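# Open the narrow cabinet's top drawer, others shut

## Task

Pull the top drawer of the narrow cabinet with three drawers fully open and leave it open, make sure every other drawer in the room ends fully closed, keep all cabinets roughly where they started, and finish with the robot upright, neither fallen nor tilted.

## Robot and tools

Robot: a Dexmate Vega on a three-wheeled base. It has two 7-joint arms with two-finger grippers, a head with a camera, and a torso of three links (thigh, shank, chest) that folds in a Z shape. Seen from above in its start posture it is 0.70 m long and 0.63 m wide (0.91 m with the arms folded), and its front edge sits 0.35 m ahead of the base origin. It starts in the torso preset stand (hip 0.469, knee 1.617, waist 1.048). Other presets: stand_high 0.78, 1.57, 0.44; lean_20 0.52, 1.05, 0.18; lean_45 0.52, 1.05, -0.26; low_lean_45 0, 0, -0.79. Chest forward lean equals knee - hip - waist. Fold both arms before going to low_lean_45. Arm fold, in joint order (shoulder pitch, shoulder yaw, upper arm roll, elbow, forearm roll, wrist pitch, wrist yaw): left 1, 0.5, -0.6, -2.5, 0, -0.9, 0; right -1, -0.5, 0.6, -2.5, 0, 0.9, 0.

Frames: all positions are in metres. The base frame has its origin on the floor at the turning point, with x forward, y left and z up. chest, left_hand and right_hand are reported in this frame. A hand point lies between the fingers, 0.033 m behind the closed tips. Fingers point along the hand's z, close along its y, and the camera side faces -x. The odometry frame is the base frame as it was at the scene's start. base_odometry counts wheel turns only. turned_by_wheels and turned_by_imu give the rotation since the last result, in rad, with left positive. base_tilt gives forward and right lean in degrees, with about 2 degrees of error.

Tool move: one action, plus an optional cameras list naming head_camera, left_wrist_camera, right_wrist_camera or all. An empty list returns no images. With no action it simply reports. An action is one of these:
(a) base and/or joints, optionally with speeds and min_time_s;
(b) target on its own.
base takes exactly one key. translate_m is a relative forward drive in m (-2 to 2, forward +). strafe_m is a relative sideways drive in m (-2 to 2, left +). rotate_rad is a relative turn on the spot in rad (-3.2 to 3.2, counter-clockwise +). The front wheels first steer, taking up to 1.1 s.
joints is a dict mapping joint names to absolute angles in rad. Ranges: torso_hip_rad 0 to 1.57, torso_knee_rad 0 to 3.141, torso_waist_rad -1.57 to 1.57. Left arm: shoulder pitch ±3.041 (+ is down), shoulder yaw -0.423 to 1.523, upper arm roll ±3.041, elbow -3.041 to 0.214 (0 is straight), forearm roll ±3.041, wrist pitch ±1.366 (+ is down), wrist yaw -1.348 to 1.087. The right arm mirrors this: shoulder pitch negative is down, shoulder yaw -1.523 to 0.423, wrist pitch negative is down, wrist yaw -1.087 to 1.348. Grippers run 0 (shut) to 0.785 per finger. Head: head_pan_rad ±2.792 (+ is left), head_tilt_rad ±1.483, head_camera_tilt_rad -1.483 to 1.378 (+ is down). Torso joints named together arrive together.
speeds caps the base speed for that action: translate_m and strafe_m 0.04 to 0.3 m/s, rotate_rad 0.1 to 0.6 rad/s. min_time_s (0.1 to 8) sets the shortest duration for arm and head motions.
target sends one hand to an absolute pose in the base frame. side is left or right. x, y, z are in m (-3 to 3). pitch_deg runs -30 to 95, where 90 means fingers down and 0 means level. heading_deg has 0 for fingers forward and counter-clockwise +. roll_deg defaults to 0, which keeps the jaw line level. heading and roll range ±360. line_only true allows only a straight-line path. The plan is checked against the robot's own body, not the room, and the robot must be at rest. The result is reached (within 10 mm and 2 degrees), short (how far off it is given; resend after 'short (part of ...)'), or refused (with the reason).

wait: seconds 0 to 10. It commands nothing and returns the same report. zoom_image: a camera plus a region [x0, y0, x1, y1] in pixels of that camera's latest image, at most 504x504. The head image is 896x560, wrist images are 672x420. finished_scene: scene is the current scene number. It ends the scene for good, so the drawers must already be in their final state.

Results: the move line reads done, or the worst status. base_status, joint_status and the hand statuses can show done, off_target (came to rest short and may still push), contact_stop (an arm joint pushed near full torque for about 0.6 s), contact_stop_at_<key>, time_out, not_followed (the self-collision check held back the arm), or limit_stop_at_motor_heat. A stop in one member of a group (torso, left arm, right arm) halts the whole group. on_its_own lists motion you did not command. The report also carries joint positions, joint torques and motor temperatures. After a refused call, the later move, wait and finished_scene calls in the same reply are skipped.

Cautions: the robot can tip over and cannot get up, so keep the centre of mass over the base. Driving does not stop at furniture, and a near-zero count or time_out means the base is blocked. Do not let the arms hit or press on each other. Contact torque at a joint's load limit freezes that arm for 10 s. Motors overheat when held stretched out or pushing, with MOTOR HOT at 65 °C and a stop at 80 °C, so back an arm off after any stop. When pulling or closing a drawer, move smoothly: no slams, hard pushes, or shoving cabinets out of place. The simulation keeps running while you deliberate.

Each tool is called after "Emit:" as name(argument=value, ...) on one line, values as JSON.

## Session

Emit:
move()

Scene clock: 0.00 s.
Joint torques (N m): no reading
Motor temperatures (°C): left_arm=[31 31 31 26 40 35 41] | right_arm=[30 27 33 31 36 36 33]
base_odometry: x=+0.000 y=+0.000 heading=+0.000
turned_by_wheels: +0.000
turned_by_imu: +0.000
base_tilt: forward=+0.0 right=+0.8
base_status: not commanded
joint_positions: torso_hip_rad=+0.469 torso_knee_rad=+1.617 torso_waist_rad=+1.048 left_shoulder_pitch_rad=+2.217 left_shoulder_yaw_rad=-0.014 left_upper_arm_roll_rad=-0.004 left_elbow_rad=-1.080 left_forearm_roll_rad=+0.010 left_wrist_pitch_rad=-0.495 left_wrist_yaw_rad=-0.006 left_gripper_rad=+0.005 right_shoulder_pitch_rad=-2.194 right_shoulder_yaw_rad=-0.002 right_upper_arm_roll_rad=+0.006 right_elbow_rad=-1.112 right_forearm_roll_rad=+0.018 right_wrist_pitch_rad=+0.493 right_wrist_yaw_rad=-0.008 right_gripper_rad=+0.005 head_pan_rad=+0.000 head_tilt_rad=+0.000 head_camera_tilt_rad=+0.000
joint_status: not commanded
chest: x=-0.0111 y=+0.0000 z=+1.4155 quat_wxyz=(+0.999, +0.000, +0.050, +0.000) (m; base frame)
left_hand: x=+0.1723 y=+0.2218 z=+0.5939 quat_wxyz=(+0.402, -0.001, +0.916, -0.004) pitch_deg=+42.6 heading_deg=-0.5 roll_deg=-0.7 back=up (m; base frame)
right_hand: x=+0.2084 y=-0.2404 z=+0.6102 quat_wxyz=(+0.427, +0.011, +0.904, -0.007) pitch_deg=+39.4 heading_deg=-1.6 roll_deg=-0.3 back=up (m; base frame)
pictures: head_camera, left_wrist_camera, right_wrist_camera

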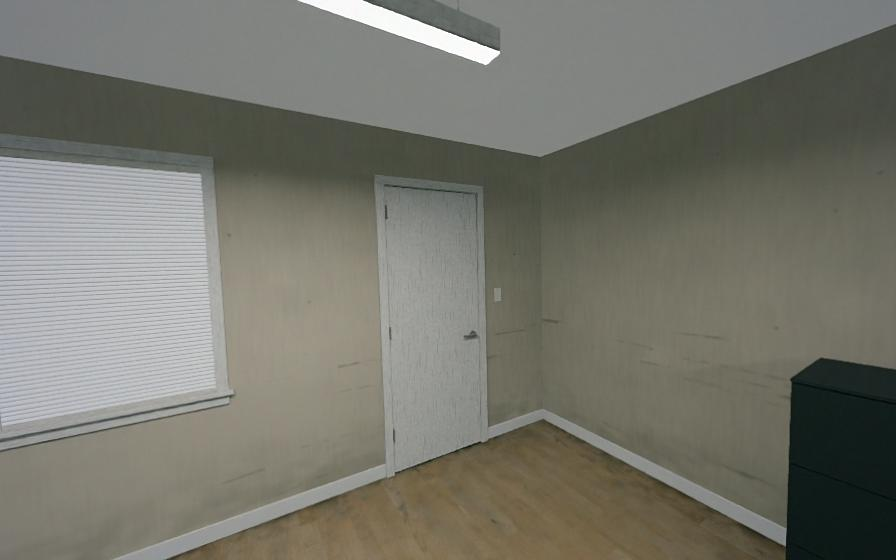

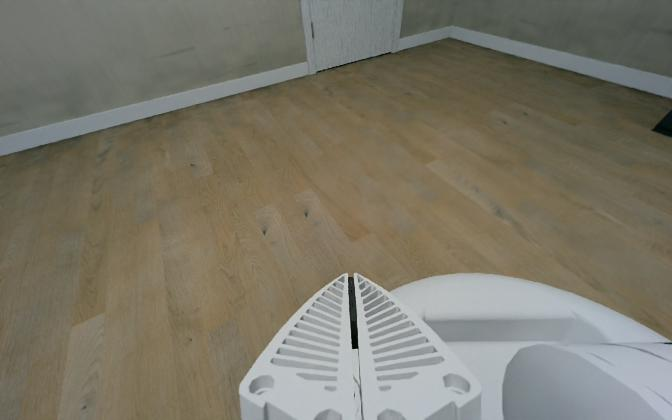

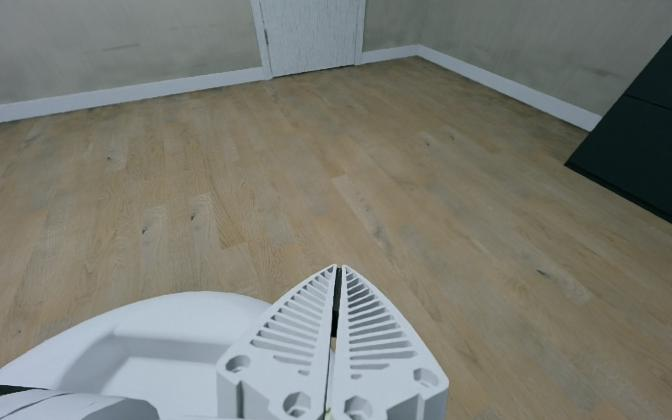

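Emit:
move(joints={"head_pan_rad": -1.3, "head_camera_tilt_rad": 0.4}, cameras=["head_camera"])

Emit:
move(joints={"head_pan_rad": -2.6, "head_camera_tilt_rad": 0.4}, cameras=["head_camera"])

Emit:
move(joints={"head_pan_rad": 1.5, "head_camera_tilt_rad": 0.4}, cameras=["head_camera"])

Scene clock: 1.80 s.
Joint torques (N m): left_arm=[5.81 1.02 -1.8 -1.96 -0.02 -1.65 0.32] | right_arm=[-4.68 -0.01 0.66 -2.29 0.06 2.56 -0.09]
Motor temperatures (°C): left_arm=[31 31 31 26 40 35 41] | right_arm=[30 27 33 31 36 36 33]
move: done
base_odometry: x=+0.000 y=+0.000 heading=+0.000
turned_by_wheels: +0.000
turned_by_imu: +0.000
base_tilt: forward=+0.1 right=+0.7
base_status: not commanded
joint_positions: torso_hip_rad=+0.469 torso_knee_rad=+1.617 torso_waist_rad=+1.048 left_shoulder_pitch_rad=+2.217 left_shoulder_yaw_rad=-0.014 left_upper_arm_roll_rad=-0.004 left_elbow_rad=-1.080 left_forearm_roll_rad=+0.010 left_wrist_pitch_rad=-0.495 left_wrist_yaw_rad=-0.006 left_gripper_rad=+0.005 right_shoulder_pitch_rad=-2.194 right_shoulder_yaw_rad=-0.002 right_upper_arm_roll_rad=+0.006 right_elbow_rad=-1.112 right_forearm_roll_rad=+0.018 right_wrist_pitch_rad=+0.493 right_wrist_yaw_rad=-0.008 right_gripper_rad=+0.005 head_pan_rad=-1.300 head_tilt_rad=+0.000 head_camera_tilt_rad=+0.400
joint_status: all done
chest: x=-0.0111 y=+0.0000 z=+1.4155 quat_wxyz=(+0.999, +0.000, +0.050, +0.000) (m; base frame)
left_hand: x=+0.1724 y=+0.2218 z=+0.5939 quat_wxyz=(+0.402, -0.001, +0.916, -0.004) pitch_deg=+42.6 heading_deg=-0.5 roll_deg=-0.7 back=up (m; base frame)
right_hand: x=+0.2084 y=-0.2404 z=+0.6102 quat_wxyz=(+0.427, +0.011, +0.904, -0.007) pitch_deg=+39.4 heading_deg=-1.6 roll_deg=-0.3 back=up (m; base frame)
pictures: head_camera

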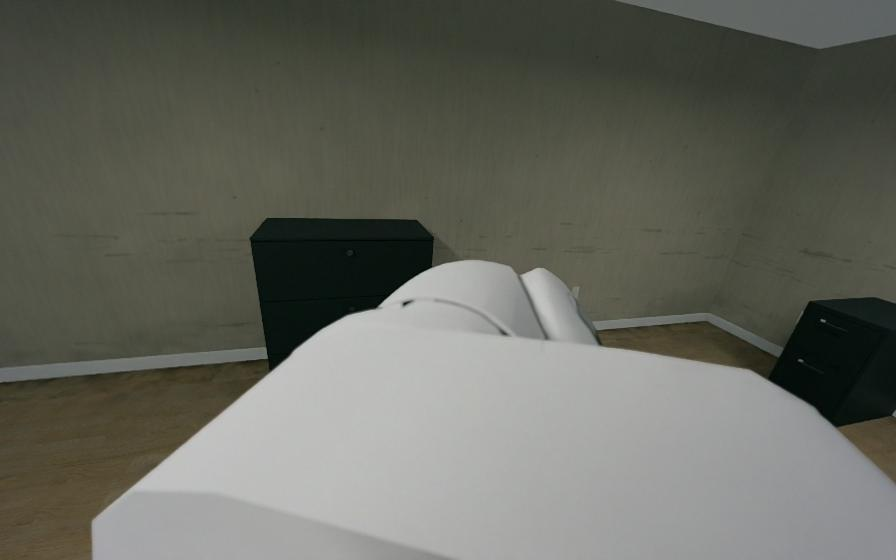

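Scene clock: 3.33 s.
Joint torques (N m): left_arm=[6.04 -1.33 -1.65 -2.71 0.21 -2.58 -0.08] | right_arm=[-4.93 -2.04 0.71 -2.43 0.06 2.55 -0.19]
Motor temperatures (°C): left_arm=[31 31 31 26 40 35 41] | right_arm=[30 27 33 31 36 37 33]
move: done
base_odometry: x=+0.000 y=+0.000 heading=+0.000
turned_by_wheels: +0.000
turned_by_imu: +0.000
base_tilt: forward=+0.0 right=+0.7
base_status: not commanded
joint_positions: torso_hip_rad=+0.469 torso_knee_rad=+1.617 torso_waist_rad=+1.048 left_shoulder_pitch_rad=+2.217 left_shoulder_yaw_rad=-0.014 left_upper_arm_roll_rad=-0.004 left_elbow_rad=-1.080 left_forearm_roll_rad=+0.010 left_wrist_pitch_rad=-0.495 left_wrist_yaw_rad=-0.006 left_gripper_rad=+0.005 right_shoulder_pitch_rad=-2.194 right_shoulder_yaw_rad=-0.002 right_upper_arm_roll_rad=+0.006 right_elbow_rad=-1.112 right_forearm_roll_rad=+0.018 right_wrist_pitch_rad=+0.493 right_wrist_yaw_rad=-0.008 right_gripper_rad=+0.005 head_pan_rad=-2.600 head_tilt_rad=+0.000 head_camera_tilt_rad=+0.400
joint_status: all done
chest: x=-0.0111 y=+0.0000 z=+1.4155 quat_wxyz=(+0.999, +0.000, +0.050, +0.000) (m; base frame)
left_hand: x=+0.1724 y=+0.2218 z=+0.5939 quat_wxyz=(+0.402, -0.001, +0.916, -0.004) pitch_deg=+42.6 heading_deg=-0.5 roll_deg=-0.7 back=up (m; base frame)
right_hand: x=+0.2084 y=-0.2404 z=+0.6102 quat_wxyz=(+0.427, +0.011, +0.904, -0.007) pitch_deg=+39.4 heading_deg=-1.6 roll_deg=-0.3 back=up (m; base frame)
pictures: head_camera

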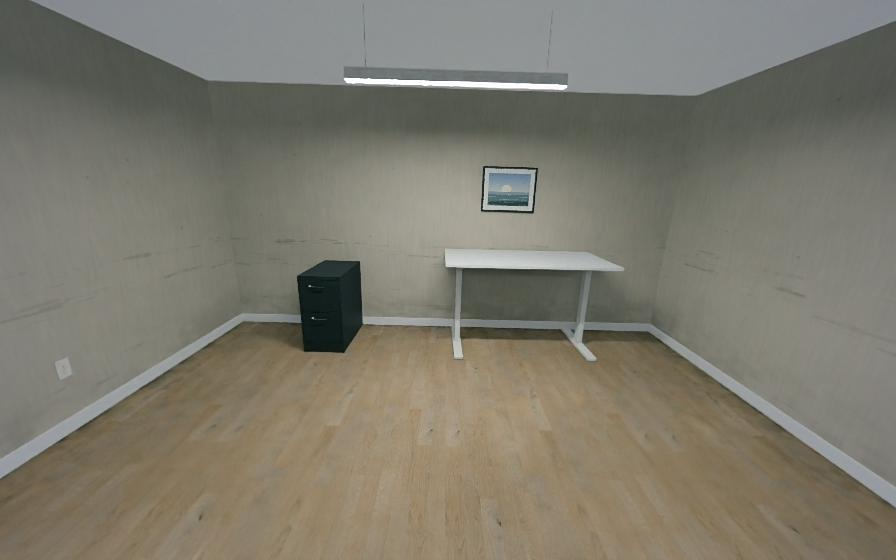

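Scene clock: 6.73 s.
Joint torques (N m): left_arm=[5.94 -0.34 -0.77 -3.12 0.04 -1.89 0.08] | right_arm=[-5.37 -1.79 0.28 -2.47 0.22 2.63 0.11]
Motor temperatures (°C): left_arm=[31 31 31 26 40 35 41] | right_arm=[30 27 33 31 36 37 33]
move: done
base_odometry: x=+0.000 y=+0.000 heading=+0.000
turned_by_wheels: +0.000
turned_by_imu: +0.000
base_tilt: forward=+0.0 right=+0.8
base_status: not commanded
joint_positions: torso_hip_rad=+0.469 torso_knee_rad=+1.617 torso_waist_rad=+1.048 left_shoulder_pitch_rad=+2.217 left_shoulder_yaw_rad=-0.014 left_upper_arm_roll_rad=-0.004 left_elbow_rad=-1.080 left_forearm_roll_rad=+0.010 left_wrist_pitch_rad=-0.495 left_wrist_yaw_rad=-0.006 left_gripper_rad=+0.005 right_shoulder_pitch_rad=-2.194 right_shoulder_yaw_rad=-0.002 right_upper_arm_roll_rad=+0.006 right_elbow_rad=-1.112 right_forearm_roll_rad=+0.018 right_wrist_pitch_rad=+0.493 right_wrist_yaw_rad=-0.008 right_gripper_rad=+0.005 head_pan_rad=+1.500 head_tilt_rad=+0.000 head_camera_tilt_rad=+0.400
joint_status: all done
chest: x=-0.0111 y=+0.0000 z=+1.4155 quat_wxyz=(+0.999, +0.000, +0.050, +0.000) (m; base frame)
left_hand: x=+0.1724 y=+0.2218 z=+0.5939 quat_wxyz=(+0.402, -0.001, +0.916, -0.004) pitch_deg=+42.6 heading_deg=-0.5 roll_deg=-0.7 back=up (m; base frame)
right_hand: x=+0.2084 y=-0.2404 z=+0.6102 quat_wxyz=(+0.427, +0.011, +0.904, -0.007) pitch_deg=+39.4 heading_deg=-1.6 roll_deg=-0.3 back=up (m; base frame)
pictures: head_camera

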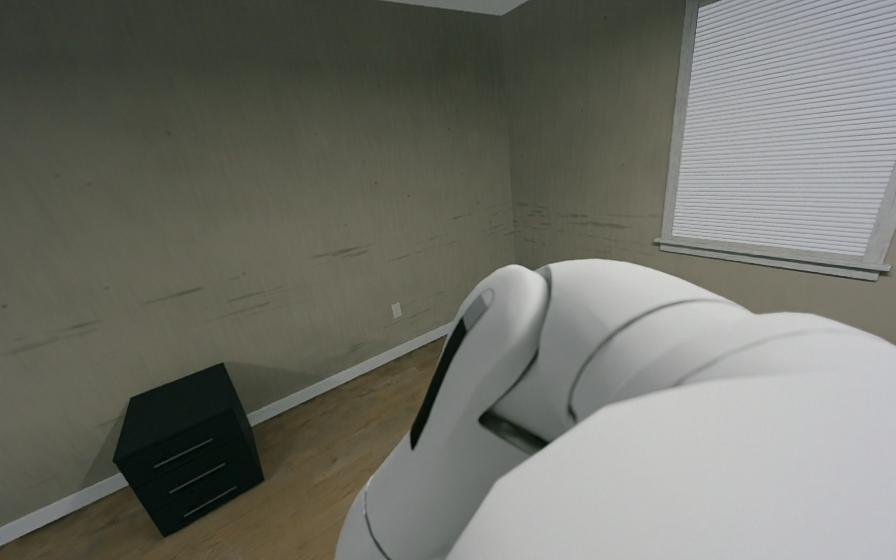

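Emit:
move(joints={"head_pan_rad": 2.1, "head_camera_tilt_rad": 0.5}, cameras=["head_camera"])

Emit:
zoom_image(camera="head_camera", region=[250, 200, 650, 450])

Scene clock: 8.03 s.
Joint torques (N m): left_arm=[5.5 0.18 -1.28 -2.66 -0.07 -1.9 -0.2] | right_arm=[-2.99 -0.51 0.48 -2.43 0.25 2.67 0.03]
Motor temperatures (°C): left_arm=[31 31 31 26 40 35 41] | right_arm=[30 27 33 31 36 37 33]
move: done
base_odometry: x=+0.000 y=+0.000 heading=+0.000
turned_by_wheels: +0.000
turned_by_imu: +0.000
base_tilt: forward=+0.0 right=+0.7
base_status: not commanded
joint_positions: torso_hip_rad=+0.469 torso_knee_rad=+1.617 torso_waist_rad=+1.048 left_shoulder_pitch_rad=+2.217 left_shoulder_yaw_rad=-0.014 left_upper_arm_roll_rad=-0.004 left_elbow_rad=-1.080 left_forearm_roll_rad=+0.010 left_wrist_pitch_rad=-0.495 left_wrist_yaw_rad=-0.006 left_gripper_rad=+0.005 right_shoulder_pitch_rad=-2.194 right_shoulder_yaw_rad=-0.002 right_upper_arm_roll_rad=+0.006 right_elbow_rad=-1.112 right_forearm_roll_rad=+0.018 right_wrist_pitch_rad=+0.493 right_wrist_yaw_rad=-0.008 right_gripper_rad=+0.005 head_pan_rad=+2.100 head_tilt_rad=+0.000 head_camera_tilt_rad=+0.500
joint_status: all done
chest: x=-0.0111 y=+0.0000 z=+1.4155 quat_wxyz=(+0.999, +0.000, +0.050, +0.000) (m; base frame)
left_hand: x=+0.1724 y=+0.2218 z=+0.5939 quat_wxyz=(+0.402, -0.001, +0.916, -0.004) pitch_deg=+42.6 heading_deg=-0.5 roll_deg=-0.7 back=up (m; base frame)
right_hand: x=+0.2084 y=-0.2404 z=+0.6102 quat_wxyz=(+0.427, +0.011, +0.904, -0.007) pitch_deg=+39.4 heading_deg=-1.6 roll_deg=-0.3 back=up (m; base frame)
pictures: head_camera

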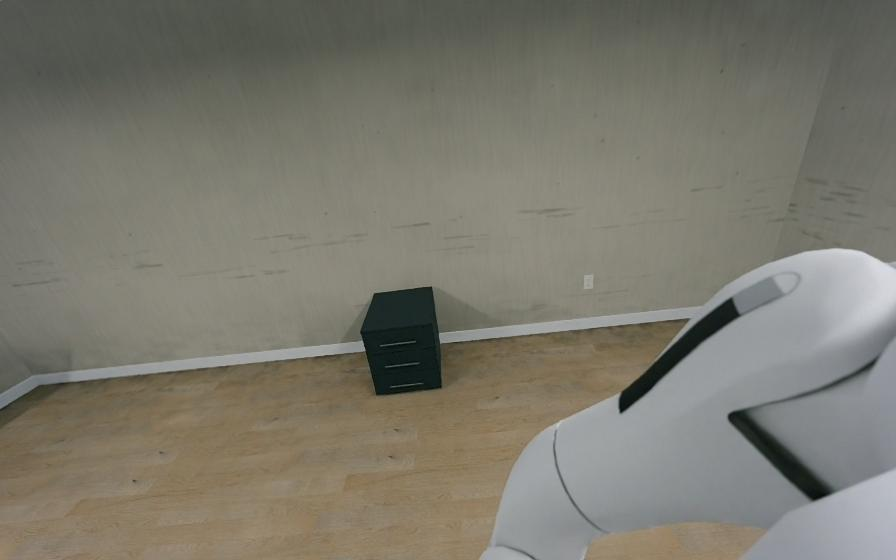

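Scaled by 1.260 from the camera's 896x560 image, which has a finer 960x600 frame.

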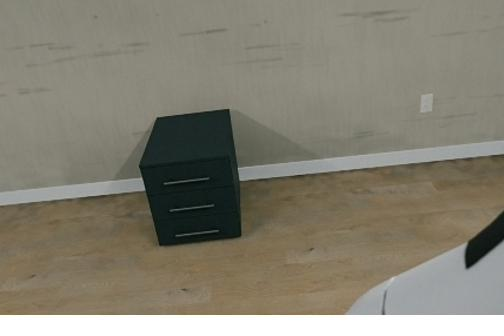

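Emit:
move(base={"rotate_rad": 2.23}, joints={"head_pan_rad": 0, "head_camera_tilt_rad": 0.6}, cameras=["head_camera"])

Emit:
zoom_image(camera="head_camera", region=[250, 150, 650, 400])

Scene clock: 13.57 s.
Joint torques (N m): left_arm=[5.91 -0.78 -0.52 -2.39 0.01 -2.43 0.02] | right_arm=[-4.92 -1.72 0.89 -3.31 0.04 3.01 -0.15]
Motor temperatures (°C): left_arm=[31 31 31 26 40 35 41] | right_arm=[30 27 33 31 36 37 33]
move: done
base_odometry: x=+0.003 y=-0.001 heading=+2.237
turned_by_wheels: +2.237
turned_by_imu: +2.225
base_tilt: forward=+0.0 right=+0.8
base_status: done
joint_positions: torso_hip_rad=+0.469 torso_knee_rad=+1.617 torso_waist_rad=+1.048 left_shoulder_pitch_rad=+2.217 left_shoulder_yaw_rad=-0.014 left_upper_arm_roll_rad=-0.004 left_elbow_rad=-1.080 left_forearm_roll_rad=+0.010 left_wrist_pitch_rad=-0.495 left_wrist_yaw_rad=-0.006 left_gripper_rad=+0.005 right_shoulder_pitch_rad=-2.194 right_shoulder_yaw_rad=-0.002 right_upper_arm_roll_rad=+0.006 right_elbow_rad=-1.112 right_forearm_roll_rad=+0.018 right_wrist_pitch_rad=+0.493 right_wrist_yaw_rad=-0.008 right_gripper_rad=+0.005 head_pan_rad=+0.000 head_tilt_rad=+0.000 head_camera_tilt_rad=+0.600
joint_status: all done
chest: x=-0.0111 y=+0.0000 z=+1.4155 quat_wxyz=(+0.999, +0.000, +0.050, +0.000) (m; base frame)
left_hand: x=+0.1724 y=+0.2218 z=+0.5939 quat_wxyz=(+0.402, -0.001, +0.916, -0.004) pitch_deg=+42.6 heading_deg=-0.5 roll_deg=-0.7 back=up (m; base frame)
right_hand: x=+0.2084 y=-0.2404 z=+0.6102 quat_wxyz=(+0.427, +0.011, +0.904, -0.007) pitch_deg=+39.4 heading_deg=-1.6 roll_deg=-0.3 back=up (m; base frame)
pictures: head_camera

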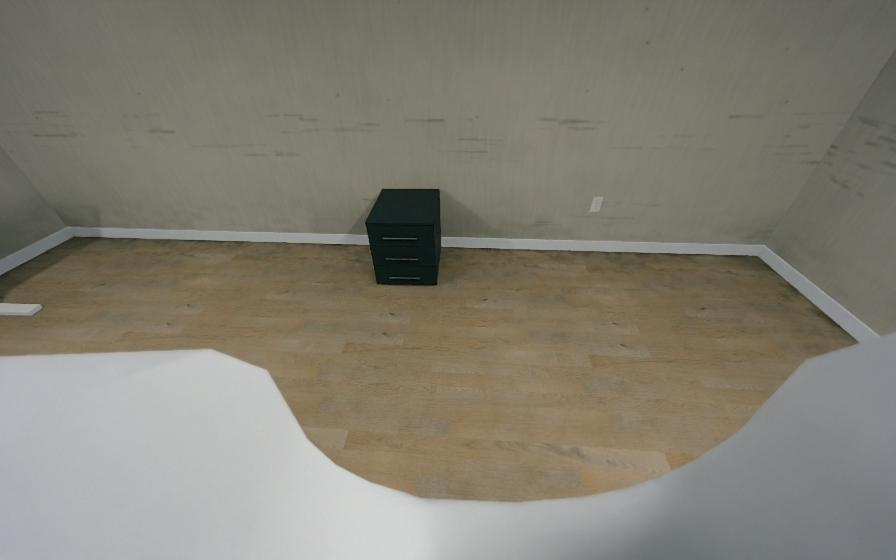

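Scaled by 1.260 from the camera's 896x560 image, which has a finer 960x600 frame.

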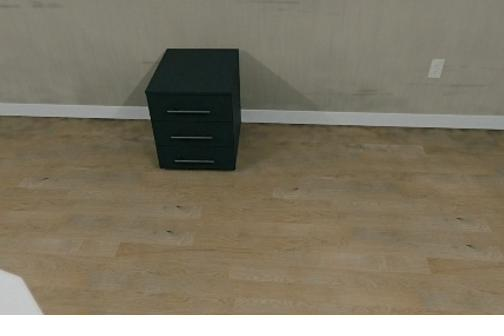

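Emit:
move(base={"translate_m": 0.75}, cameras=[])

Emit:
move(base={"strafe_m": 0.3}, cameras=[])

Emit:
move(joints={"torso_hip_rad": 0.3, "torso_knee_rad": 1.1, "torso_waist_rad": 0.65, "head_camera_tilt_rad": 0.7})

Scene clock: 18.53 s.
Joint torques (N m): left_arm=[5.29 -0.09 -1.58 -2.77 0 -2.08 0.09] | right_arm=[-3.55 -1.3 0.69 -2.91 0 2.38 -0.03]
Motor temperatures (°C): left_arm=[31 31 31 26 40 35 41] | right_arm=[30 27 33 31 36 37 33]
move: done
base_odometry: x=-0.461 y=+0.588 heading=+2.238
turned_by_wheels: +0.001
turned_by_imu: +0.001
base_tilt: forward=+0.0 right=+0.8
base_status: done
joint_positions: torso_hip_rad=+0.469 torso_knee_rad=+1.617 torso_waist_rad=+1.048 left_shoulder_pitch_rad=+2.217 left_shoulder_yaw_rad=-0.014 left_upper_arm_roll_rad=-0.004 left_elbow_rad=-1.080 left_forearm_roll_rad=+0.010 left_wrist_pitch_rad=-0.495 left_wrist_yaw_rad=-0.006 left_gripper_rad=+0.005 right_shoulder_pitch_rad=-2.194 right_shoulder_yaw_rad=-0.002 right_upper_arm_roll_rad=+0.006 right_elbow_rad=-1.112 right_forearm_roll_rad=+0.018 right_wrist_pitch_rad=+0.493 right_wrist_yaw_rad=-0.008 right_gripper_rad=+0.005 head_pan_rad=+0.000 head_tilt_rad=+0.000 head_camera_tilt_rad=+0.600
joint_status: not commanded
chest: x=-0.0111 y=+0.0000 z=+1.4155 quat_wxyz=(+0.999, +0.000, +0.050, +0.000) (m; base frame)
left_hand: x=+0.1724 y=+0.2218 z=+0.5939 quat_wxyz=(+0.402, -0.001, +0.916, -0.004) pitch_deg=+42.6 heading_deg=-0.5 roll_deg=-0.7 back=up (m; base frame)
right_hand: x=+0.2085 y=-0.2404 z=+0.6101 quat_wxyz=(+0.427, +0.011, +0.904, -0.007) pitch_deg=+39.4 heading_deg=-1.6 roll_deg=-0.3 back=up (m; base frame)
pictures: none
No camera images: "cameras" was empty.

Scene clock: 22.20 s.
Joint torques (N m): left_arm=[5.25 -1.32 -1.25 -3.12 0.15 -1.23 0.35] | right_arm=[-4.19 -1.59 0.39 -2.06 0.05 2.32 -0.13]
Motor temperatures (°C): left_arm=[31 31 31 26 40 35 41] | right_arm=[30 27 33 31 36 37 33]
move: done
base_odometry: x=-0.695 y=+0.402 heading=+2.243
turned_by_wheels: +0.005
turned_by_imu: +0.005
base_tilt: forward=+0.0 right=+0.7
base_status: done
joint_positions: torso_hip_rad=+0.469 torso_knee_rad=+1.617 torso_waist_rad=+1.048 left_shoulder_pitch_rad=+2.217 left_shoulder_yaw_rad=-0.014 left_upper_arm_roll_rad=-0.004 left_elbow_rad=-1.080 left_forearm_roll_rad=+0.010 left_wrist_pitch_rad=-0.495 left_wrist_yaw_rad=-0.006 left_gripper_rad=+0.005 right_shoulder_pitch_rad=-2.194 right_shoulder_yaw_rad=-0.002 right_upper_arm_roll_rad=+0.006 right_elbow_rad=-1.112 right_forearm_roll_rad=+0.018 right_wrist_pitch_rad=+0.493 right_wrist_yaw_rad=-0.008 right_gripper_rad=+0.005 head_pan_rad=+0.000 head_tilt_rad=+0.000 head_camera_tilt_rad=+0.600
joint_status: not commanded
chest: x=-0.0111 y=+0.0000 z=+1.4155 quat_wxyz=(+0.999, +0.000, +0.050, +0.000) (m; base frame)
left_hand: x=+0.1724 y=+0.2218 z=+0.5939 quat_wxyz=(+0.402, -0.001, +0.915, -0.004) pitch_deg=+42.6 heading_deg=-0.5 roll_deg=-0.7 back=up (m; base frame)
right_hand: x=+0.2084 y=-0.2404 z=+0.6102 quat_wxyz=(+0.427, +0.011, +0.904, -0.007) pitch_deg=+39.4 heading_deg=-1.6 roll_deg=-0.3 back=up (m; base frame)
pictures: none
No camera images: "cameras" was empty.

Scene clock: 25.40 s.
Joint torques (N m): left_arm=[7.12 -1.42 -1.24 -1.93 0.14 -2.48 -0.25] | right_arm=[-5.4 -3.02 0.6 -2.33 0.18 1.86 0.07]
Motor temperatures (°C): left_arm=[31 31 31 26 40 35 41] | right_arm=[30 27 33 31 36 37 33]
move: done
base_odometry: x=-0.695 y=+0.402 heading=+2.243
turned_by_wheels: +0.000
turned_by_imu: +0.000
base_tilt: forward=+0.0 right=+0.8
base_status: not commanded
joint_positions: torso_hip_rad=+0.300 torso_knee_rad=+1.100 torso_waist_rad=+0.650 left_shoulder_pitch_rad=+2.217 left_shoulder_yaw_rad=-0.014 left_upper_arm_roll_rad=-0.004 left_elbow_rad=-1.080 left_forearm_roll_rad=+0.010 left_wrist_pitch_rad=-0.495 left_wrist_yaw_rad=-0.006 left_gripper_rad=+0.005 right_shoulder_pitch_rad=-2.194 right_shoulder_yaw_rad=-0.002 right_upper_arm_roll_rad=+0.006 right_elbow_rad=-1.112 right_forearm_roll_rad=+0.018 right_wrist_pitch_rad=+0.493 right_wrist_yaw_rad=-0.008 right_gripper_rad=+0.005 head_pan_rad=+0.000 head_tilt_rad=+0.000 head_camera_tilt_rad=+0.700
joint_status: all done
chest: x=-0.0865 y=+0.0000 z=+1.3076 quat_wxyz=(+0.997, +0.000, +0.075, +0.000) (m; base frame)
left_hand: x=+0.0558 y=+0.2218 z=+0.4779 quat_wxyz=(+0.379, -0.001, +0.925, -0.004) pitch_deg=+45.4 heading_deg=-0.5 roll_deg=-0.7 back=up (m; base frame)
right_hand: x=+0.0927 y=-0.2404 z=+0.4923 quat_wxyz=(+0.404, +0.011, +0.914, -0.007) pitch_deg=+42.3 heading_deg=-1.7 roll_deg=-0.4 back=up (m; base frame)
pictures: head_camera, left_wrist_camera, right_wrist_camera

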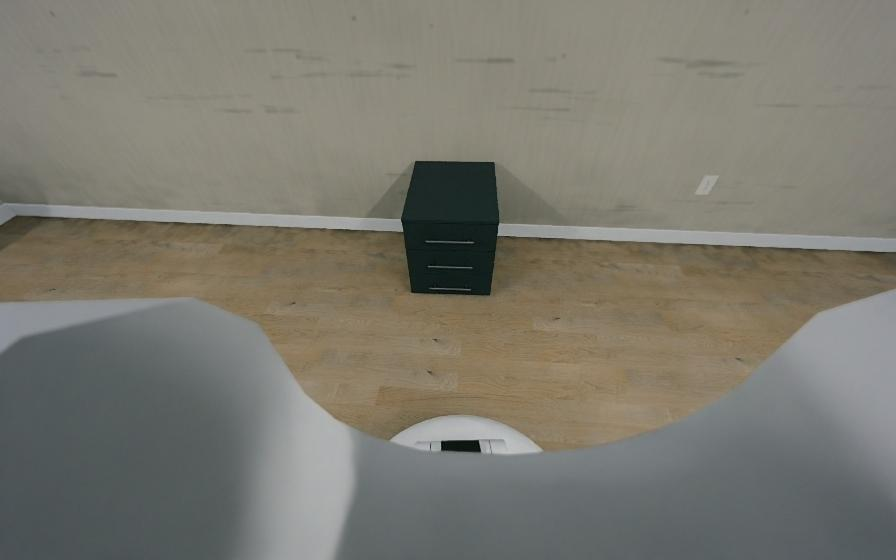

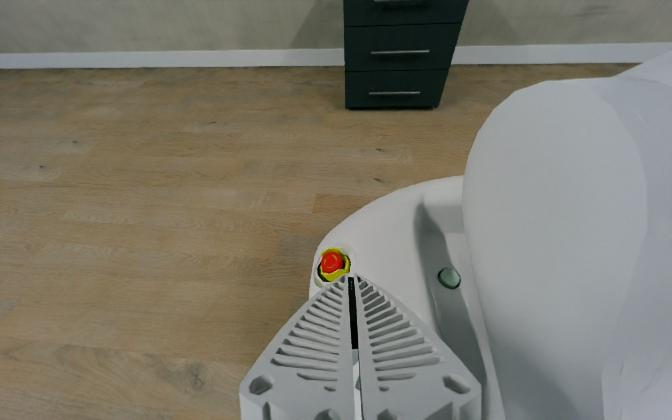

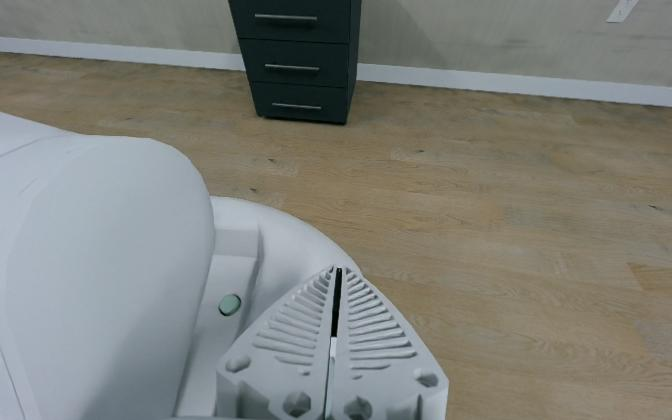

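Emit:
move(base={"rotate_rad": -0.045}, joints={"torso_hip_rad": 0.3, "torso_knee_rad": 1.1, "torso_waist_rad": 0.35, "right_gripper_rad": 0.4}, cameras=[])

Emit:
move(base={"strafe_m": 0.12}, cameras=[])

Emit:
move(target={"side": "right", "x": 0.65, "y": -0.16, "z": 0.48, "pitch_deg": 35, "heading_deg": 0, "roll_deg": 90})

Scene clock: 28.60 s.
Joint torques (N m): left_arm=[13.19 -1.22 -0.45 0.32 0.07 -1.88 -0.21] | right_arm=[-12.66 -1.22 0.85 -1.09 0.14 1.77 -0.09]
Motor temperatures (°C): left_arm=[31 31 31 26 40 35 41] | right_arm=[30 27 33 31 36 37 33]
move: done
base_odometry: x=-0.695 y=+0.402 heading=+2.198
turned_by_wheels: -0.045
turned_by_imu: -0.044
base_tilt: forward=+0.0 right=+0.7
base_status: done
joint_positions: torso_hip_rad=+0.300 torso_knee_rad=+1.100 torso_waist_rad=+0.350 left_shoulder_pitch_rad=+2.217 left_shoulder_yaw_rad=-0.014 left_upper_arm_roll_rad=-0.004 left_elbow_rad=-1.080 left_forearm_roll_rad=+0.010 left_wrist_pitch_rad=-0.495 left_wrist_yaw_rad=-0.006 left_gripper_rad=+0.005 right_shoulder_pitch_rad=-2.194 right_shoulder_yaw_rad=-0.002 right_upper_arm_roll_rad=+0.006 right_elbow_rad=-1.112 right_forearm_roll_rad=+0.018 right_wrist_pitch_rad=+0.493 right_wrist_yaw_rad=-0.008 right_gripper_rad=+0.400 head_pan_rad=+0.000 head_tilt_rad=+0.000 head_camera_tilt_rad=+0.700
joint_status: all done
chest: x=+0.0459 y=+0.0000 z=+1.2851 quat_wxyz=(+0.975, +0.000, +0.223, +0.000) (m; base frame)
left_hand: x=-0.0634 y=+0.2218 z=+0.4505 quat_wxyz=(+0.237, -0.002, +0.972, -0.004) pitch_deg=+62.6 heading_deg=-0.8 roll_deg=-1.0 back=up (m; base frame)
right_hand: x=-0.0239 y=-0.2404 z=+0.4533 quat_wxyz=(+0.263, +0.010, +0.965, -0.009) pitch_deg=+59.5 heading_deg=-2.5 roll_deg=-1.4 back=up (m; base frame)
pictures: none
No camera images: "cameras" was empty.

Scene clock: 31.27 s.
Joint torques (N m): left_arm=[14.6 -1.62 -0.92 -0.1 0.19 -1.56 0.14] | right_arm=[-13.61 -0.85 0.77 -1.24 0.22 2.7 -0.23]
Motor temperatures (°C): left_arm=[31 31 31 26 40 35 41] | right_arm=[30 27 33 31 36 37 33]
move: done
base_odometry: x=-0.792 y=+0.332 heading=+2.201
turned_by_wheels: +0.003
turned_by_imu: +0.001
base_tilt: forward=+0.0 right=+0.8
base_status: done
joint_positions: torso_hip_rad=+0.300 torso_knee_rad=+1.100 torso_waist_rad=+0.350 left_shoulder_pitch_rad=+2.217 left_shoulder_yaw_rad=-0.014 left_upper_arm_roll_rad=-0.004 left_elbow_rad=-1.080 left_forearm_roll_rad=+0.010 left_wrist_pitch_rad=-0.495 left_wrist_yaw_rad=-0.006 left_gripper_rad=+0.005 right_shoulder_pitch_rad=-2.194 right_shoulder_yaw_rad=-0.002 right_upper_arm_roll_rad=+0.006 right_elbow_rad=-1.112 right_forearm_roll_rad=+0.018 right_wrist_pitch_rad=+0.493 right_wrist_yaw_rad=-0.008 right_gripper_rad=+0.400 head_pan_rad=+0.000 head_tilt_rad=+0.000 head_camera_tilt_rad=+0.700
joint_status: not commanded
chest: x=+0.0459 y=+0.0000 z=+1.2851 quat_wxyz=(+0.975, +0.000, +0.223, +0.000) (m; base frame)
left_hand: x=-0.0633 y=+0.2218 z=+0.4505 quat_wxyz=(+0.237, -0.002, +0.972, -0.004) pitch_deg=+62.6 heading_deg=-0.8 roll_deg=-1.0 back=up (m; base frame)
right_hand: x=-0.0239 y=-0.2404 z=+0.4533 quat_wxyz=(+0.263, +0.010, +0.965, -0.009) pitch_deg=+59.5 heading_deg=-2.5 roll_deg=-1.4 back=up (m; base frame)
pictures: none
No camera images: "cameras" was empty.

Scene clock: 31.57 s.
Joint torques (N m): left_arm=[16.51 -0.04 -1.7 -0.35 0.02 -0.47 -0.12] | right_arm=[-11.63 -1 0.39 0.14 0.21 2.38 0.01]
Motor temperatures (°C): left_arm=[31 31 31 26 40 35 41] | right_arm=[30 27 33 31 36 37 33]
move: refused
base_odometry: x=-0.792 y=+0.332 heading=+2.201
turned_by_wheels: +0.000
turned_by_imu: +0.000
base_tilt: forward=+0.1 right=+0.7
base_status: not commanded
joint_positions: torso_hip_rad=+0.300 torso_knee_rad=+1.100 torso_waist_rad=+0.350 left_shoulder_pitch_rad=+2.217 left_shoulder_yaw_rad=-0.014 left_upper_arm_roll_rad=-0.004 left_elbow_rad=-1.080 left_forearm_roll_rad=+0.010 left_wrist_pitch_rad=-0.495 left_wrist_yaw_rad=-0.006 left_gripper_rad=+0.005 right_shoulder_pitch_rad=-2.194 right_shoulder_yaw_rad=-0.002 right_upper_arm_roll_rad=+0.006 right_elbow_rad=-1.112 right_forearm_roll_rad=+0.018 right_wrist_pitch_rad=+0.493 right_wrist_yaw_rad=-0.008 right_gripper_rad=+0.400 head_pan_rad=+0.000 head_tilt_rad=+0.000 head_camera_tilt_rad=+0.700
joint_status: not commanded
chest: x=+0.0459 y=+0.0000 z=+1.2851 quat_wxyz=(+0.975, +0.000, +0.223, +0.000) (m; base frame)
left_hand: x=-0.0633 y=+0.2218 z=+0.4505 quat_wxyz=(+0.237, -0.002, +0.972, -0.004) pitch_deg=+62.6 heading_deg=-0.8 roll_deg=-1.0 back=up (m; base frame)
right_hand: x=-0.0239 y=-0.2404 z=+0.4533 quat_wxyz=(+0.263, +0.010, +0.965, -0.009) pitch_deg=+59.5 heading_deg=-2.5 roll_deg=-1.4 back=up (m; base frame)
right_hand_status: refused: no posture of the arm gets there (out of reach): the closest leaves the hand 2.8 cm and 0 deg from the pose. Nothing moved.
pictures: head_camera, left_wrist_camera, right_wrist_camera

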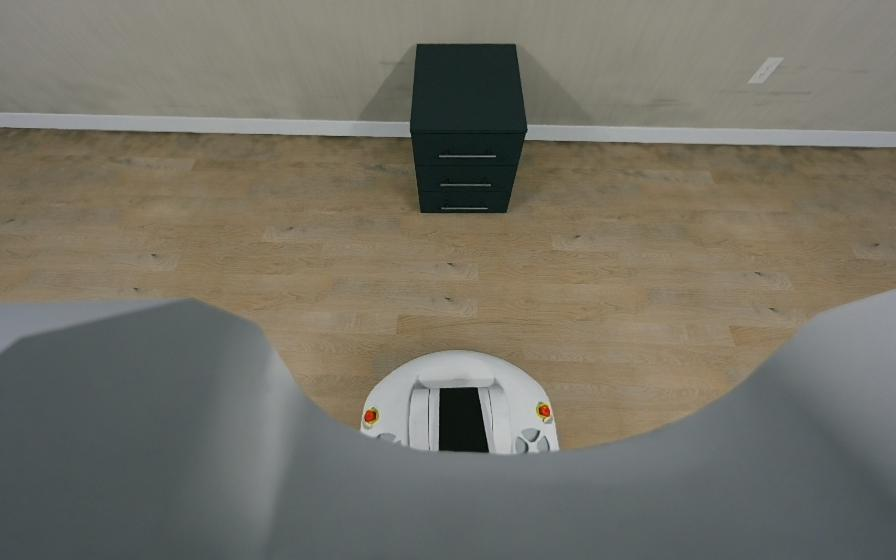

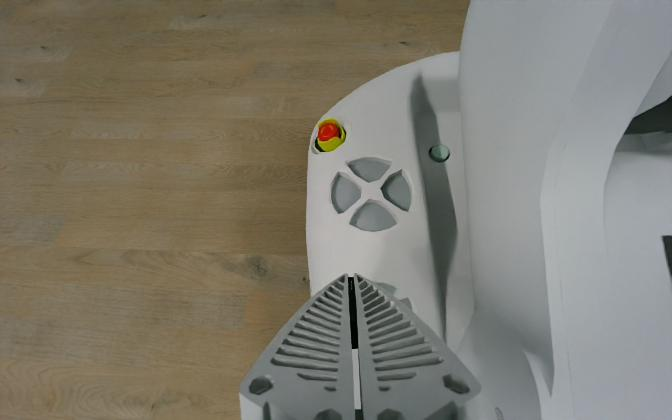

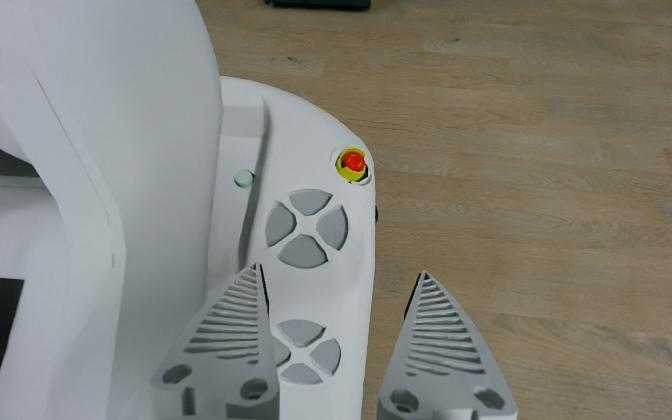

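Emit:
move(base={"strafe_m": 0.1}, cameras=[])

Emit:
move(target={"side": "right", "x": 0.57, "y": -0.17, "z": 0.48, "pitch_deg": 40, "heading_deg": 0, "roll_deg": 90})

Scene clock: 33.63 s.
Joint torques (N m): left_arm=[15.75 0.07 -1.33 0.93 0.12 -1.4 0.01] | right_arm=[-12.01 -0.98 0.69 -0.03 0.1 1.98 -0.1]
Motor temperatures (°C): left_arm=[31 31 31 26 40 35 41] | right_arm=[30 27 33 31 36 37 33]
move: done
base_odometry: x=-0.872 y=+0.273 heading=+2.203
turned_by_wheels: +0.002
turned_by_imu: +0.001
base_tilt: forward=+0.0 right=+0.7
base_status: done
joint_positions: torso_hip_rad=+0.300 torso_knee_rad=+1.100 torso_waist_rad=+0.350 left_shoulder_pitch_rad=+2.217 left_shoulder_yaw_rad=-0.014 left_upper_arm_roll_rad=-0.004 left_elbow_rad=-1.080 left_forearm_roll_rad=+0.010 left_wrist_pitch_rad=-0.495 left_wrist_yaw_rad=-0.006 left_gripper_rad=+0.005 right_shoulder_pitch_rad=-2.194 right_shoulder_yaw_rad=-0.002 right_upper_arm_roll_rad=+0.006 right_elbow_rad=-1.112 right_forearm_roll_rad=+0.018 right_wrist_pitch_rad=+0.493 right_wrist_yaw_rad=-0.008 right_gripper_rad=+0.400 head_pan_rad=+0.000 head_tilt_rad=+0.000 head_camera_tilt_rad=+0.700
joint_status: not commanded
chest: x=+0.0459 y=+0.0000 z=+1.2851 quat_wxyz=(+0.975, +0.000, +0.223, +0.000) (m; base frame)
left_hand: x=-0.0633 y=+0.2218 z=+0.4505 quat_wxyz=(+0.237, -0.002, +0.972, -0.004) pitch_deg=+62.6 heading_deg=-0.8 roll_deg=-1.0 back=up (m; base frame)
right_hand: x=-0.0239 y=-0.2404 z=+0.4533 quat_wxyz=(+0.263, +0.010, +0.965, -0.009) pitch_deg=+59.5 heading_deg=-2.5 roll_deg=-1.4 back=up (m; base frame)
pictures: none
No camera images: "cameras" was empty.

Scene clock: 33.93 s.
Joint torques (N m): left_arm=[13.38 1.08 -1.23 0.3 0.15 -1.71 -0.2] | right_arm=[-10.44 -0.86 0.38 -1.23 0.06 1.43 -0.11]
Motor temperatures (°C): left_arm=[31 31 31 26 40 35 41] | right_arm=[30 27 33 31 36 37 33]
move: refused
base_odometry: x=-0.872 y=+0.273 heading=+2.203
turned_by_wheels: +0.000
turned_by_imu: +0.000
base_tilt: forward=+0.0 right=+0.7
base_status: not commanded
joint_positions: torso_hip_rad=+0.300 torso_knee_rad=+1.100 torso_waist_rad=+0.350 left_shoulder_pitch_rad=+2.217 left_shoulder_yaw_rad=-0.014 left_upper_arm_roll_rad=-0.004 left_elbow_rad=-1.080 left_forearm_roll_rad=+0.010 left_wrist_pitch_rad=-0.495 left_wrist_yaw_rad=-0.006 left_gripper_rad=+0.005 right_shoulder_pitch_rad=-2.194 right_shoulder_yaw_rad=-0.002 right_upper_arm_roll_rad=+0.006 right_elbow_rad=-1.112 right_forearm_roll_rad=+0.018 right_wrist_pitch_rad=+0.493 right_wrist_yaw_rad=-0.008 right_gripper_rad=+0.400 head_pan_rad=+0.000 head_tilt_rad=+0.000 head_camera_tilt_rad=+0.700
joint_status: not commanded
chest: x=+0.0459 y=+0.0000 z=+1.2851 quat_wxyz=(+0.975, +0.000, +0.223, +0.000) (m; base frame)
left_hand: x=-0.0633 y=+0.2218 z=+0.4505 quat_wxyz=(+0.237, -0.002, +0.972, -0.004) pitch_deg=+62.6 heading_deg=-0.8 roll_deg=-1.0 back=up (m; base frame)
right_hand: x=-0.0239 y=-0.2404 z=+0.4533 quat_wxyz=(+0.263, +0.010, +0.965, -0.009) pitch_deg=+59.5 heading_deg=-2.5 roll_deg=-1.4 back=up (m; base frame)
right_hand_status: refused: neither the straight line nor an arc passes: the way is over 45 cm, too long for a line; the best arc brings the right finger within 1.9 cm of the torso (limit 2.0). Nothing moved.
pictures: head_camera, left_wrist_camera, right_wrist_camera

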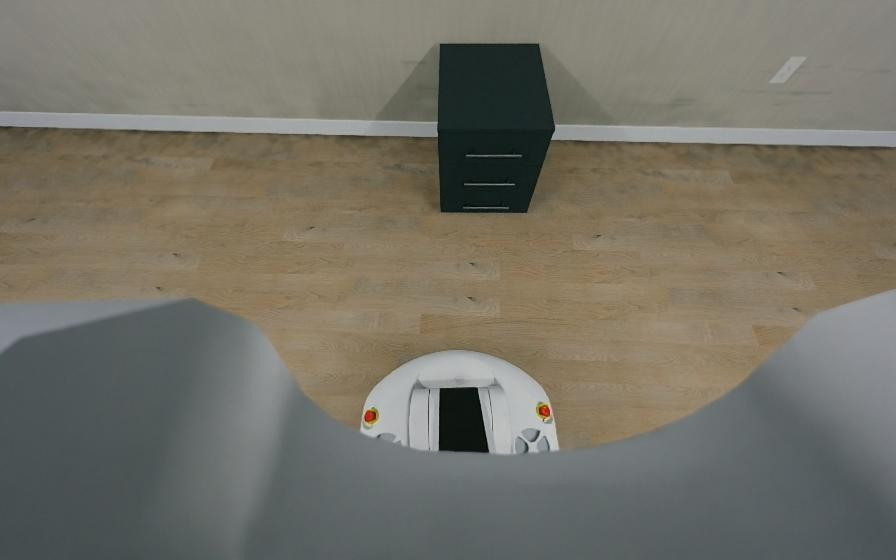

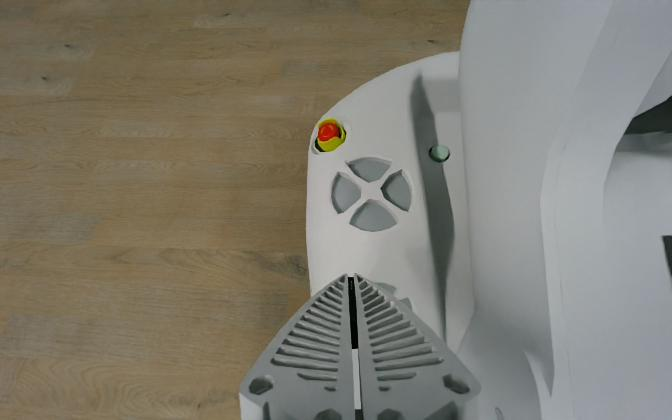

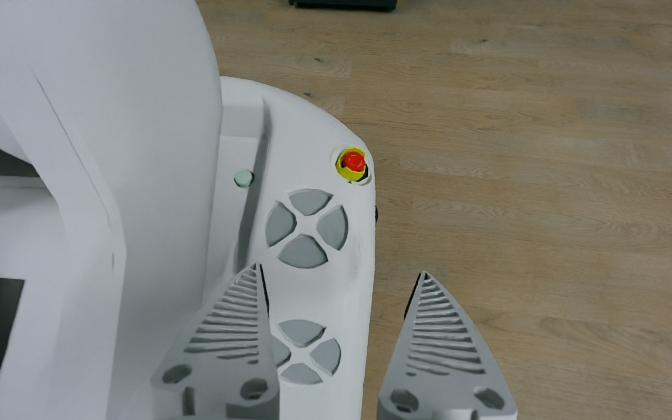

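Move in steps: first forward on a line, then rolled.

Emit:
move(target={"side": "right", "x": 0.36, "y": -0.3, "z": 0.6, "pitch_deg": 40, "heading_deg": 0}, cameras=[])

Emit:
move(target={"side": "right", "x": 0.57, "y": -0.17, "z": 0.5, "pitch_deg": 40, "heading_deg": 0, "roll_deg": 90})

Scene clock: 38.47 s.
Joint torques (N m): left_arm=[13.51 -0.23 -1.42 0.48 0.3 -1.3 -0.03] | right_arm=[8.77 -5.44 6.2 -6.46 0.41 1.73 0.36]
Motor temperatures (°C): left_arm=[31 31 31 26 40 35 41] | right_arm=[30 27 33 31 36 37 33]
move: done
base_odometry: x=-0.872 y=+0.273 heading=+2.203
turned_by_wheels: +0.000
turned_by_imu: +0.000
base_tilt: forward=+0.0 right=+0.7
base_status: not commanded
joint_positions: torso_hip_rad=+0.300 torso_knee_rad=+1.100 torso_waist_rad=+0.350 left_shoulder_pitch_rad=+2.217 left_shoulder_yaw_rad=-0.014 left_upper_arm_roll_rad=-0.004 left_elbow_rad=-1.080 left_forearm_roll_rad=+0.010 left_wrist_pitch_rad=-0.495 left_wrist_yaw_rad=-0.006 left_gripper_rad=+0.005 right_shoulder_pitch_rad=-2.022 right_shoulder_yaw_rad=-0.118 right_upper_arm_roll_rad=+0.117 right_elbow_rad=-1.892 right_forearm_roll_rad=+0.139 right_wrist_pitch_rad=-0.134 right_wrist_yaw_rad=+0.073 right_gripper_rad=+0.400 head_pan_rad=+0.000 head_tilt_rad=+0.000 head_camera_tilt_rad=+0.700
joint_status: not commanded
chest: x=+0.0459 y=+0.0000 z=+1.2851 quat_wxyz=(+0.975, +0.000, +0.223, +0.000) (m; base frame)
left_hand: x=-0.0633 y=+0.2218 z=+0.4505 quat_wxyz=(+0.237, -0.002, +0.972, -0.004) pitch_deg=+62.6 heading_deg=-0.8 roll_deg=-1.0 back=up (m; base frame)
right_hand: x=+0.3568 y=-0.2995 z=+0.5982 quat_wxyz=(+0.421, +0.000, +0.907, +0.000) pitch_deg=+40.2 heading_deg=+0.0 roll_deg=+0.0 back=up (m; base frame)
right_hand_status: reached (straight line, planned for 3.0 s): 4 mm and 0.2 deg off.
pictures: none
No camera images: "cameras" was empty.

Scene clock: 43.23 s.
Joint torques (N m): left_arm=[15.49 -0.98 -0.64 -0.27 0.08 -1.25 -0.03] | right_arm=[22.1 -3.01 -0.59 -2.84 -0.76 -0.61 -2.33]
Motor temperatures (°C): left_arm=[31 31 31 26 40 35 41] | right_arm=[30 27 33 31 36 37 33]
move: done
base_odometry: x=-0.872 y=+0.273 heading=+2.203
turned_by_wheels: +0.000
turned_by_imu: +0.000
base_tilt: forward=+0.0 right=+0.8
base_status: not commanded
joint_positions: torso_hip_rad=+0.300 torso_knee_rad=+1.100 torso_waist_rad=+0.350 left_shoulder_pitch_rad=+2.217 left_shoulder_yaw_rad=-0.014 left_upper_arm_roll_rad=-0.004 left_elbow_rad=-1.080 left_forearm_roll_rad=+0.010 left_wrist_pitch_rad=-0.495 left_wrist_yaw_rad=-0.006 left_gripper_rad=+0.005 right_shoulder_pitch_rad=-1.096 right_shoulder_yaw_rad=-0.280 right_upper_arm_roll_rad=-0.770 right_elbow_rad=-1.049 right_forearm_roll_rad=-0.868 right_wrist_pitch_rad=-0.457 right_wrist_yaw_rad=-0.082 right_gripper_rad=+0.400 head_pan_rad=+0.000 head_tilt_rad=+0.000 head_camera_tilt_rad=+0.700
joint_status: not commanded
chest: x=+0.0459 y=+0.0000 z=+1.2851 quat_wxyz=(+0.975, +0.000, +0.223, +0.000) (m; base frame)
left_hand: x=-0.0633 y=+0.2218 z=+0.4505 quat_wxyz=(+0.237, -0.002, +0.972, -0.004) pitch_deg=+62.6 heading_deg=-0.8 roll_deg=-1.0 back=up (m; base frame)
right_hand: x=+0.5681 y=-0.1694 z=+0.4990 quat_wxyz=(+0.299, -0.639, +0.644, -0.296) pitch_deg=+40.2 heading_deg=+0.1 roll_deg=-89.5 (m; base frame)
right_hand_status: reached (checked arc [the straight line was blocked], planned for 3.5 s): 2 mm and 0.5 deg off.
pictures: head_camera, left_wrist_camera, right_wrist_camera

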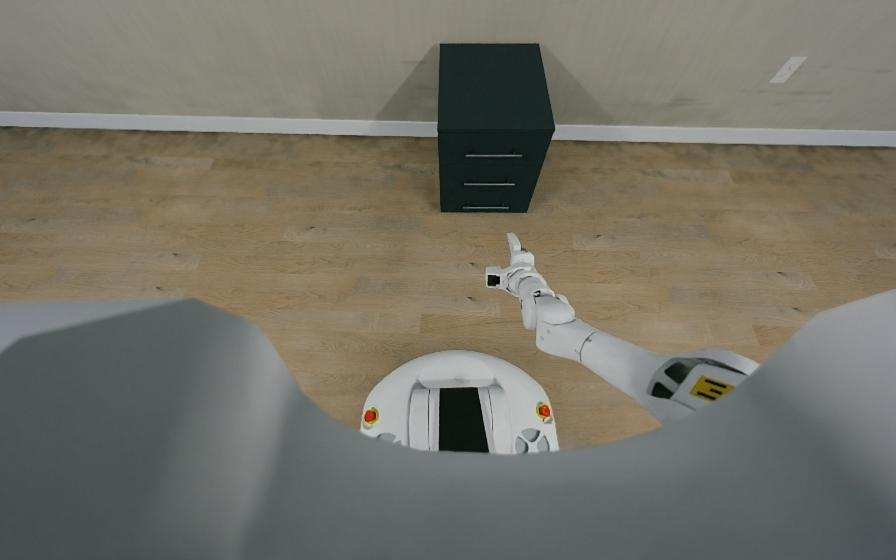

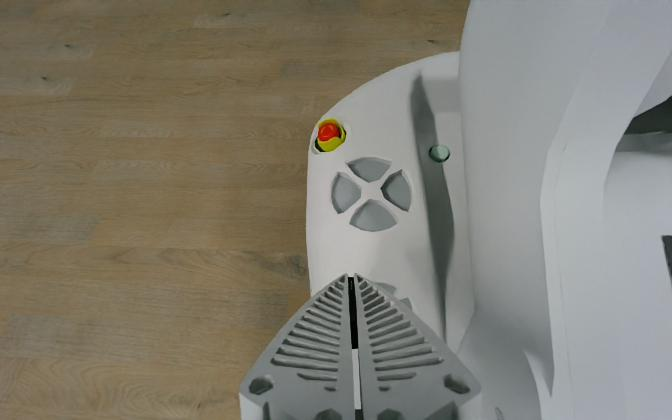

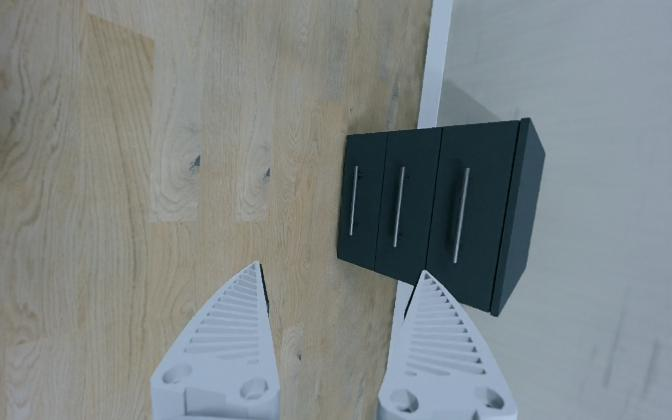

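Emit:
move(target={"side": "right", "x": 0.62, "y": -0.17, "z": 0.41, "pitch_deg": 20, "heading_deg": 0, "roll_deg": -90})

Scene clock: 44.17 s.
Joint torques (N m): left_arm=[14.46 0.19 -0.85 -0.55 0.33 -1.3 -0.03] | right_arm=[21.52 -2.03 -0.72 -2.21 -0.89 -0.6 -2.29]
Motor temperatures (°C): left_arm=[31 31 31 26 40 35 41] | right_arm=[30 27 33 31 36 37 33]
move: refused
base_odometry: x=-0.872 y=+0.273 heading=+2.203
turned_by_wheels: +0.000
turned_by_imu: +0.000
base_tilt: forward=+0.0 right=+0.7
base_status: not commanded
joint_positions: torso_hip_rad=+0.300 torso_knee_rad=+1.100 torso_waist_rad=+0.350 left_shoulder_pitch_rad=+2.217 left_shoulder_yaw_rad=-0.014 left_upper_arm_roll_rad=-0.004 left_elbow_rad=-1.080 left_forearm_roll_rad=+0.010 left_wrist_pitch_rad=-0.495 left_wrist_yaw_rad=-0.006 left_gripper_rad=+0.005 right_shoulder_pitch_rad=-1.093 right_shoulder_yaw_rad=-0.281 right_upper_arm_roll_rad=-0.773 right_elbow_rad=-1.046 right_forearm_roll_rad=-0.872 right_wrist_pitch_rad=-0.458 right_wrist_yaw_rad=-0.082 right_gripper_rad=+0.400 head_pan_rad=+0.000 head_tilt_rad=+0.000 head_camera_tilt_rad=+0.700
joint_status: not commanded
chest: x=+0.0459 y=+0.0000 z=+1.2851 quat_wxyz=(+0.975, +0.000, +0.223, +0.000) (m; base frame)
left_hand: x=-0.0633 y=+0.2218 z=+0.4505 quat_wxyz=(+0.237, -0.002, +0.972, -0.004) pitch_deg=+62.6 heading_deg=-0.8 roll_deg=-1.0 back=up (m; base frame)
right_hand: x=+0.5695 y=-0.1700 z=+0.4997 quat_wxyz=(+0.299, -0.641, +0.641, -0.298) pitch_deg=+40.1 heading_deg=+0.0 roll_deg=-89.9 (m; base frame)
right_hand_status: refused: no posture of the arm gets there (out of reach): the closest leaves the hand 13.0 cm and 2 deg from the pose. Nothing moved.
pictures: head_camera, left_wrist_camera, right_wrist_camera

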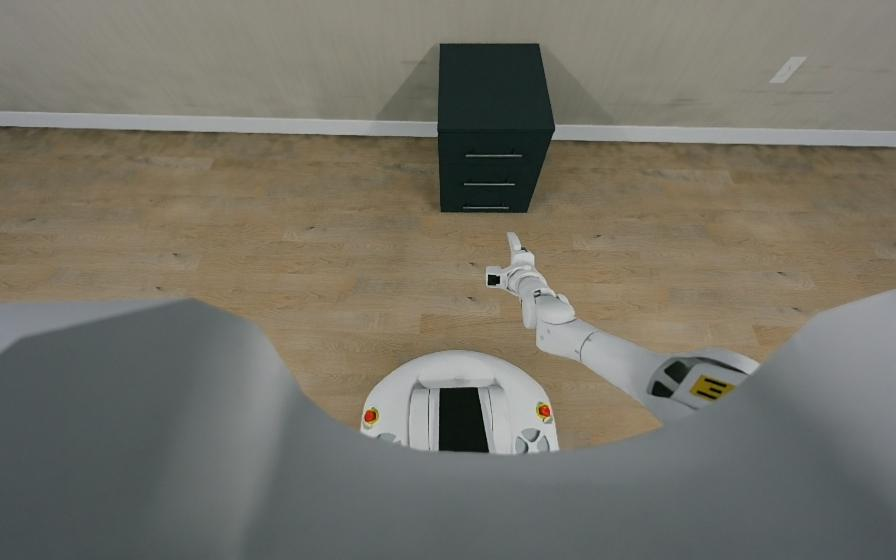

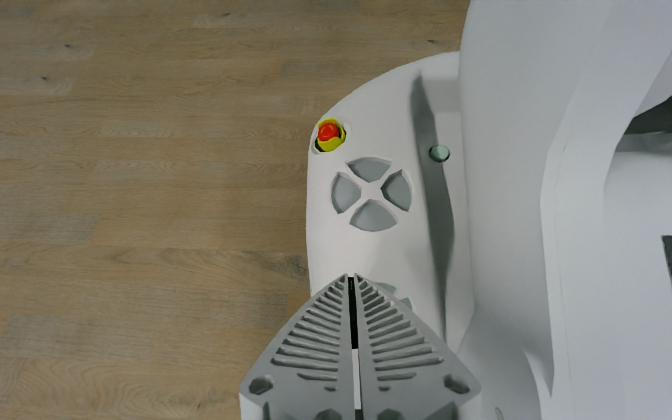

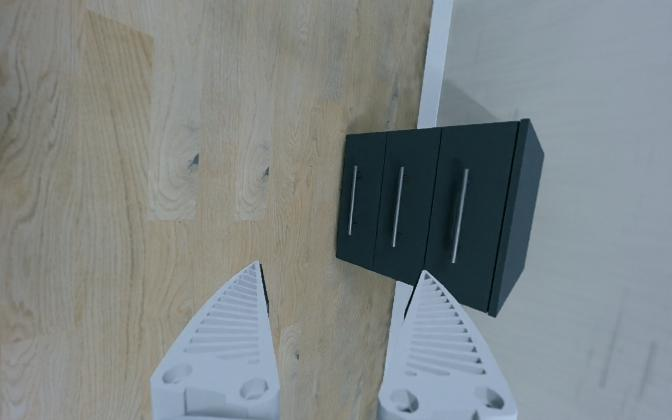

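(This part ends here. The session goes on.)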